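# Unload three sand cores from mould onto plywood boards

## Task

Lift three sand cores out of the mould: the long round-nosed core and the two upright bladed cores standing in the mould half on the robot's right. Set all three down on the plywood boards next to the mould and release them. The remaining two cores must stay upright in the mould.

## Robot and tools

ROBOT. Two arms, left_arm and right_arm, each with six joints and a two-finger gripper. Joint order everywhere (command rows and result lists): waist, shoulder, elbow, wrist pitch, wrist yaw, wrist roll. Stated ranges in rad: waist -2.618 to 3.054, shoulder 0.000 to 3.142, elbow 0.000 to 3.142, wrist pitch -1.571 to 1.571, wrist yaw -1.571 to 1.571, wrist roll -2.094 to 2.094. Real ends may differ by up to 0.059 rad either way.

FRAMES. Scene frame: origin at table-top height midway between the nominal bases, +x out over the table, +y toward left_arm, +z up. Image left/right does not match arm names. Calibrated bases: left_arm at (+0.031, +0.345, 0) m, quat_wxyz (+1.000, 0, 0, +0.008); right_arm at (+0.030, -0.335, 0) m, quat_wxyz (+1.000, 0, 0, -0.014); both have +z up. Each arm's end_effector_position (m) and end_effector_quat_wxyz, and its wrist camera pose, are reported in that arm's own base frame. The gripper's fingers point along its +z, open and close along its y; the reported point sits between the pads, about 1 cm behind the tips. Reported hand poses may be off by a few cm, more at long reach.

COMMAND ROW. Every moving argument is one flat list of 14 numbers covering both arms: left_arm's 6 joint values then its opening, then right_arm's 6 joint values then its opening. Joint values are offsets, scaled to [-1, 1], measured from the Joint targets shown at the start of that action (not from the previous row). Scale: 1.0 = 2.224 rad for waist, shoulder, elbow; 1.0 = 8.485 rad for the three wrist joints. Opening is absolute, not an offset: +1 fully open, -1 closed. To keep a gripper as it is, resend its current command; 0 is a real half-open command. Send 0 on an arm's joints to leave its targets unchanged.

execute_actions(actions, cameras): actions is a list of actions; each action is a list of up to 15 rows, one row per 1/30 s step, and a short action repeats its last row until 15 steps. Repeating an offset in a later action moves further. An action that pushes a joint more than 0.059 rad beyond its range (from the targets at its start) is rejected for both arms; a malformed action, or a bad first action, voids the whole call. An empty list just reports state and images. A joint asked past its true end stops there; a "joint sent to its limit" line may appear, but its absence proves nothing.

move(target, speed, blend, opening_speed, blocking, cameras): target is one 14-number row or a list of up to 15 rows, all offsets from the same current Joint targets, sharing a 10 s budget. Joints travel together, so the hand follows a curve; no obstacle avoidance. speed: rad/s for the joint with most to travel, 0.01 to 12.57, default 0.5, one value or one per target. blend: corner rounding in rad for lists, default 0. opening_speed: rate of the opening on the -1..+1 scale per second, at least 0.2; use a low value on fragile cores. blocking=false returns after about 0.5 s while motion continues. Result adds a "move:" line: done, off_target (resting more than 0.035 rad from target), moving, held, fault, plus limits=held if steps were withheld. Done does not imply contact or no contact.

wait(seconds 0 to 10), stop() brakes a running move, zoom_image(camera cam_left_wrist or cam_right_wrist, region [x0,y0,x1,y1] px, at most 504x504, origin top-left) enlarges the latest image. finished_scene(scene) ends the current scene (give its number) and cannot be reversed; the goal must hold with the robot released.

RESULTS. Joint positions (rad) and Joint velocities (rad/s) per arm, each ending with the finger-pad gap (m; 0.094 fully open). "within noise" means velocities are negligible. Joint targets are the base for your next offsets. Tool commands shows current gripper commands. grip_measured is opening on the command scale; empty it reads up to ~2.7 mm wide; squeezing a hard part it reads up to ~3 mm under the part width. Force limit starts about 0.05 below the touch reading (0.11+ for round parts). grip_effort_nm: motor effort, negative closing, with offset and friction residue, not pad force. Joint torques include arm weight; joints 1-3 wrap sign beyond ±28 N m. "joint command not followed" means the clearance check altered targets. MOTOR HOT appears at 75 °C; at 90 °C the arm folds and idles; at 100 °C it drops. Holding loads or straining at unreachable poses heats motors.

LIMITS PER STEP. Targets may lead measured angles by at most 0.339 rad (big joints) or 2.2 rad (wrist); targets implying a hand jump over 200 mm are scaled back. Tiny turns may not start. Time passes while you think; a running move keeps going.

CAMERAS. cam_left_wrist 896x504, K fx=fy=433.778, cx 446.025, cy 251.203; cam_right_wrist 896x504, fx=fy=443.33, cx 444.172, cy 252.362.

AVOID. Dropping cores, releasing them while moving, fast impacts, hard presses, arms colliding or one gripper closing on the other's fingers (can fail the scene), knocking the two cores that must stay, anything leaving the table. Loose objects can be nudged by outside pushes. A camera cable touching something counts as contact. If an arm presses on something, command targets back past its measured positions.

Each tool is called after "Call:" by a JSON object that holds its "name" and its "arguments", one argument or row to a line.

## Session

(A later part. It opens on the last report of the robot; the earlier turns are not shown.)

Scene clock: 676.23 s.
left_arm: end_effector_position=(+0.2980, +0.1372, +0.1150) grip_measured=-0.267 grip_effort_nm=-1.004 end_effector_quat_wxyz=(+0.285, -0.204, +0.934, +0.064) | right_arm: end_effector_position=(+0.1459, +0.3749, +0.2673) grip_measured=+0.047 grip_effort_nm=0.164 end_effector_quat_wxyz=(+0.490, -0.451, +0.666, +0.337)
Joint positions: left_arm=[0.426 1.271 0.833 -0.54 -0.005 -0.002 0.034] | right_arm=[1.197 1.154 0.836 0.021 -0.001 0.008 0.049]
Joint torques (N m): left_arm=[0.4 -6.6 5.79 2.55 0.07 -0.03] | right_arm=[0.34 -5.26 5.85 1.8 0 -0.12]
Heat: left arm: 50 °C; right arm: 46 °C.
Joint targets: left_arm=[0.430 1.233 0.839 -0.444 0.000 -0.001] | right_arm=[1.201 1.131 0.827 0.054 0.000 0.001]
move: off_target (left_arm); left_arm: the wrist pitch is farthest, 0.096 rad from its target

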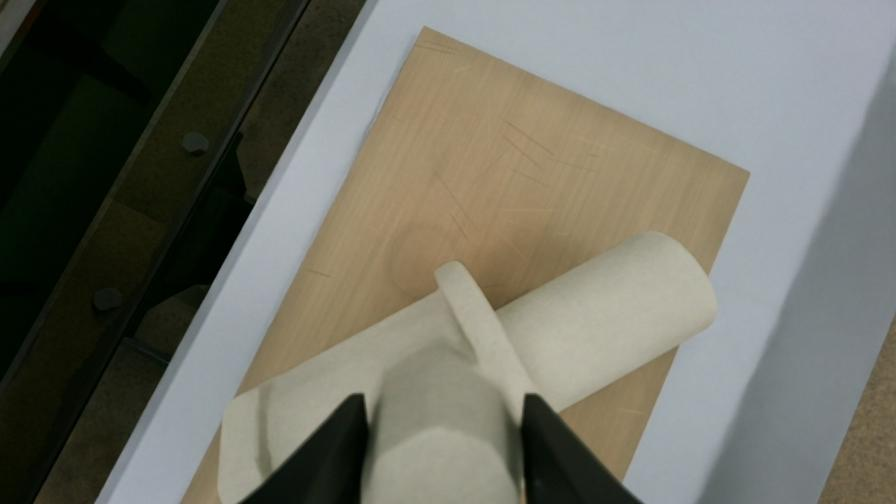

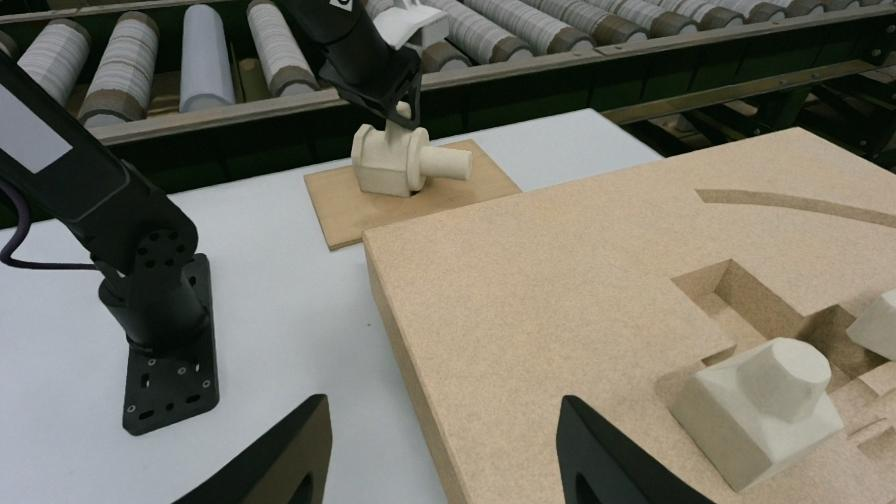

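Call:
{"name": "move", "arguments": {
  "target": [0,0,0,0,0,0,-0.24,0,0,0,0,0,0,0.05],
  "opening_speed": 0.2
}}

Call:
{"name": "zoom_image", "arguments": {
  "camera": "cam_right_wrist",
  "region": [300, 60, 540, 260]
}}

Scene clock: 682.90 s.
left_arm: end_effector_position=(+0.2983, +0.1373, +0.1150) grip_measured=-0.236 grip_effort_nm=-0.173 end_effector_quat_wxyz=(+0.286, -0.204, +0.934, +0.064) | right_arm: end_effector_position=(+0.1459, +0.3750, +0.2677) grip_measured=+0.047 grip_effort_nm=0.173 end_effector_quat_wxyz=(+0.490, -0.451, +0.665, +0.337)
Joint positions: left_arm=[0.426 1.271 0.832 -0.537 -0.005 -0.002 0.036] | right_arm=[1.197 1.154 0.836 0.023 -0.001 0.007 0.049]
Joint torques (N m): left_arm=[0.42 -6.52 5.86 2.55 0.07 -0.04] | right_arm=[0.34 -5.29 5.87 1.82 -0.01 -0.11]
Heat: left arm: 50 °C; right arm: 44 °C.
Joint targets: left_arm=[0.430 1.233 0.839 -0.444 0.000 -0.001] | right_arm=[1.201 1.131 0.827 0.054 0.000 0.001]
move: off_target (left_arm); left_arm: the wrist pitch is farthest, 0.093 rad from its target

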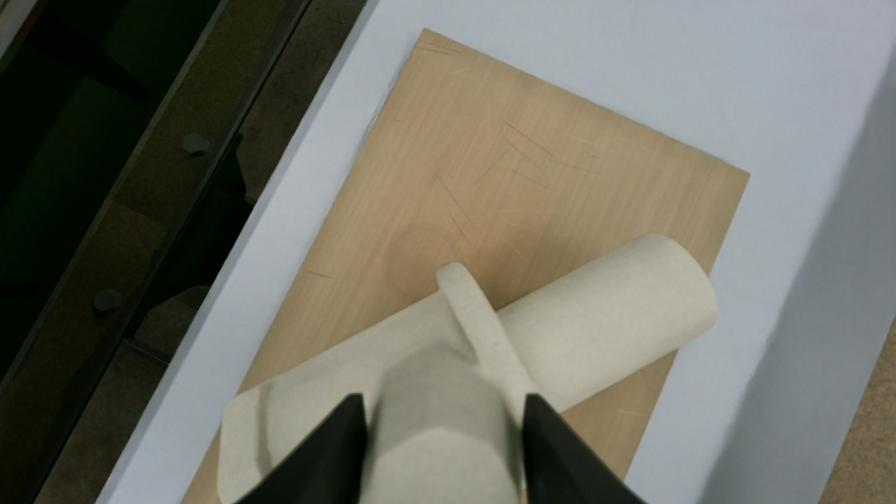

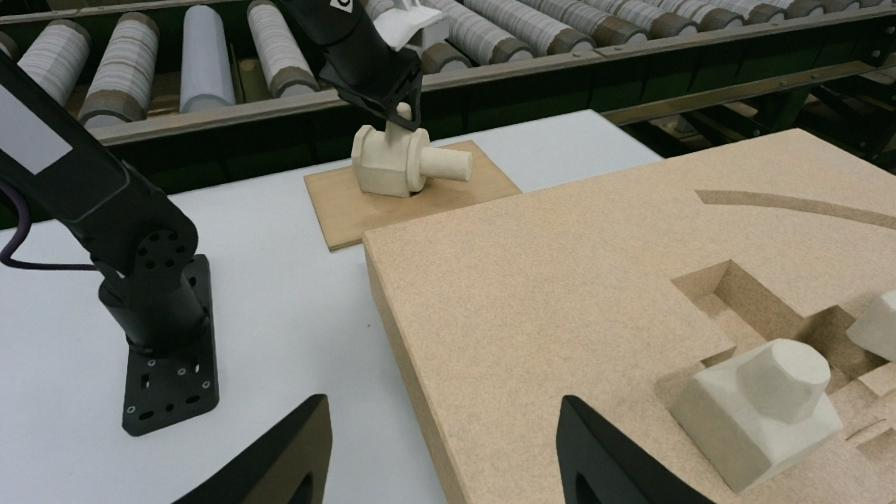

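Scaled by 2.100.

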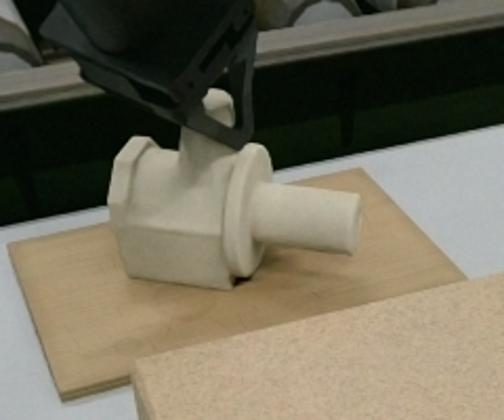

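Call:
{"name": "move", "arguments": {
  "target": [0,0,0,0,0,0,0.1,0,0,0,0,0,0,0.05],
  "opening_speed": 0.2
}}

Call:
{"name": "zoom_image", "arguments": {
  "camera": "cam_right_wrist",
  "region": [300, 60, 540, 260]
}}

Scene clock: 686.33 s.
left_arm: end_effector_position=(+0.3115, +0.1433, +0.1304) grip_measured=+0.098 grip_effort_nm=0.144 end_effector_quat_wxyz=(+0.326, -0.201, +0.921, +0.072) | right_arm: end_effector_position=(+0.1459, +0.3751, +0.2678) grip_measured=+0.047 grip_effort_nm=0.173 end_effector_quat_wxyz=(+0.490, -0.451, +0.665, +0.337)
Joint positions: left_arm=[0.426 1.257 0.832 -0.464 -0.005 -0.002 0.052] | right_arm=[1.197 1.154 0.836 0.023 -0.001 0.007 0.049]
Joint torques (N m): left_arm=[0.44 -5.44 5.94 1.85 0.06 -0.05] | right_arm=[0.35 -5.3 5.86 1.83 -0.01 -0.11]
Heat: left arm: 50 °C; right arm: 43 °C.
Joint targets: left_arm=[0.430 1.233 0.839 -0.444 0.000 -0.001] | right_arm=[1.201 1.131 0.827 0.054 0.000 0.001]
move: done

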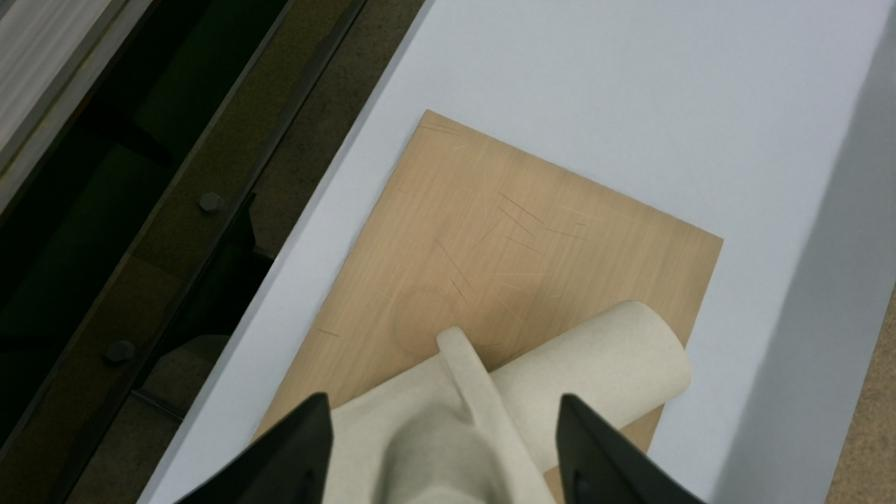

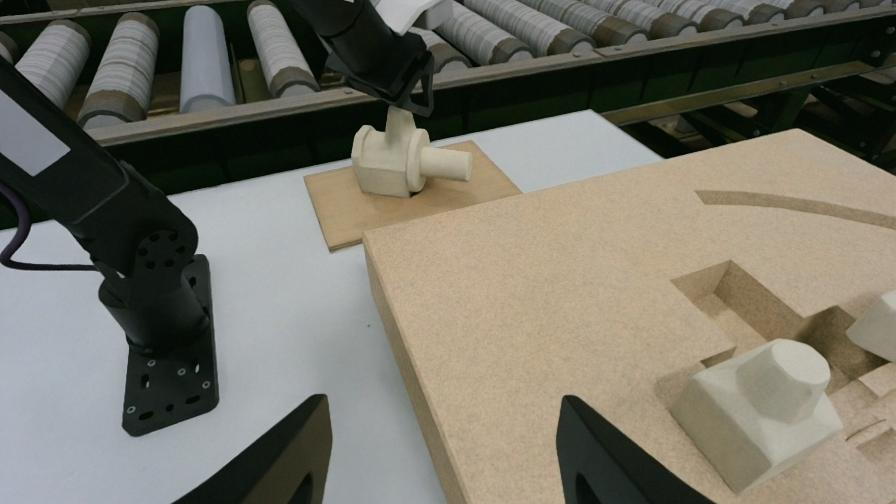

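Scaled by 2.100.

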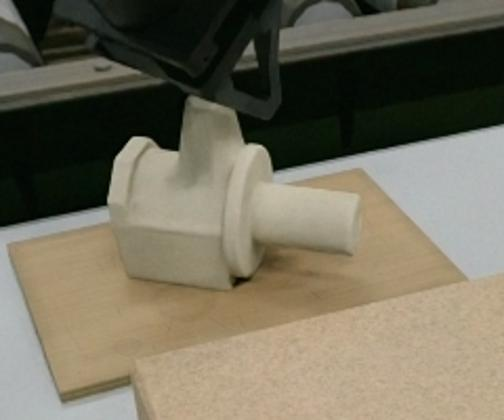

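Call:
{"name": "move", "arguments": {
  "target": [0,0.0,0.13,-0.033,0,0,0.3,0,0,0,0,0,0,0.05],
  "speed": 0.3
}}

Scene clock: 690.60 s.
left_arm: end_effector_position=(+0.3169, +0.1457, +0.2010) grip_measured=+0.298 grip_effort_nm=0.134 end_effector_quat_wxyz=(+0.333, -0.200, +0.919, +0.074) | right_arm: end_effector_position=(+0.1459, +0.3751, +0.2678) grip_measured=+0.047 grip_effort_nm=0.168 end_effector_quat_wxyz=(+0.490, -0.451, +0.665, +0.337)
Joint positions: left_arm=[0.426 1.257 1.104 -0.723 -0.005 -0.002 0.061] | right_arm=[1.197 1.154 0.836 0.023 -0.001 0.007 0.049]
Joint torques (N m): left_arm=[0.38 -5.52 7.46 1.65 0.08 -0.03] | right_arm=[0.35 -5.27 5.89 1.81 -0.01 -0.11]
Heat: left arm: 49 °C; right arm: 42 °C.
Joint targets: left_arm=[0.430 1.233 1.128 -0.724 0.000 -0.001] | right_arm=[1.201 1.131 0.827 0.054 0.000 0.001]
move: done

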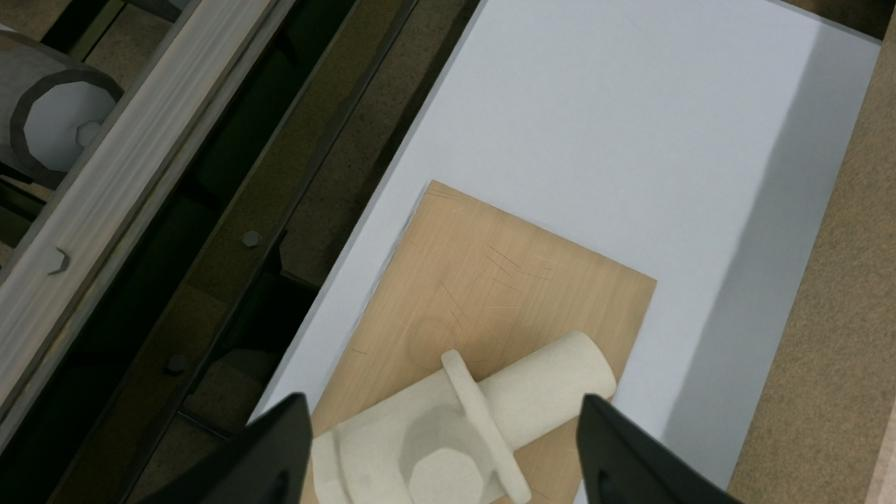

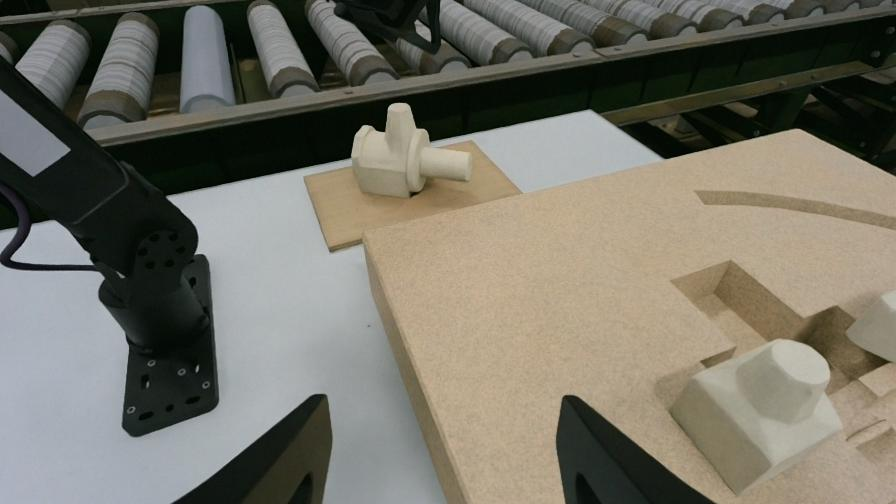

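Call:
{"name": "finished_scene", "arguments": {
  "scene": 1
}}

The scene is finished: the task was done.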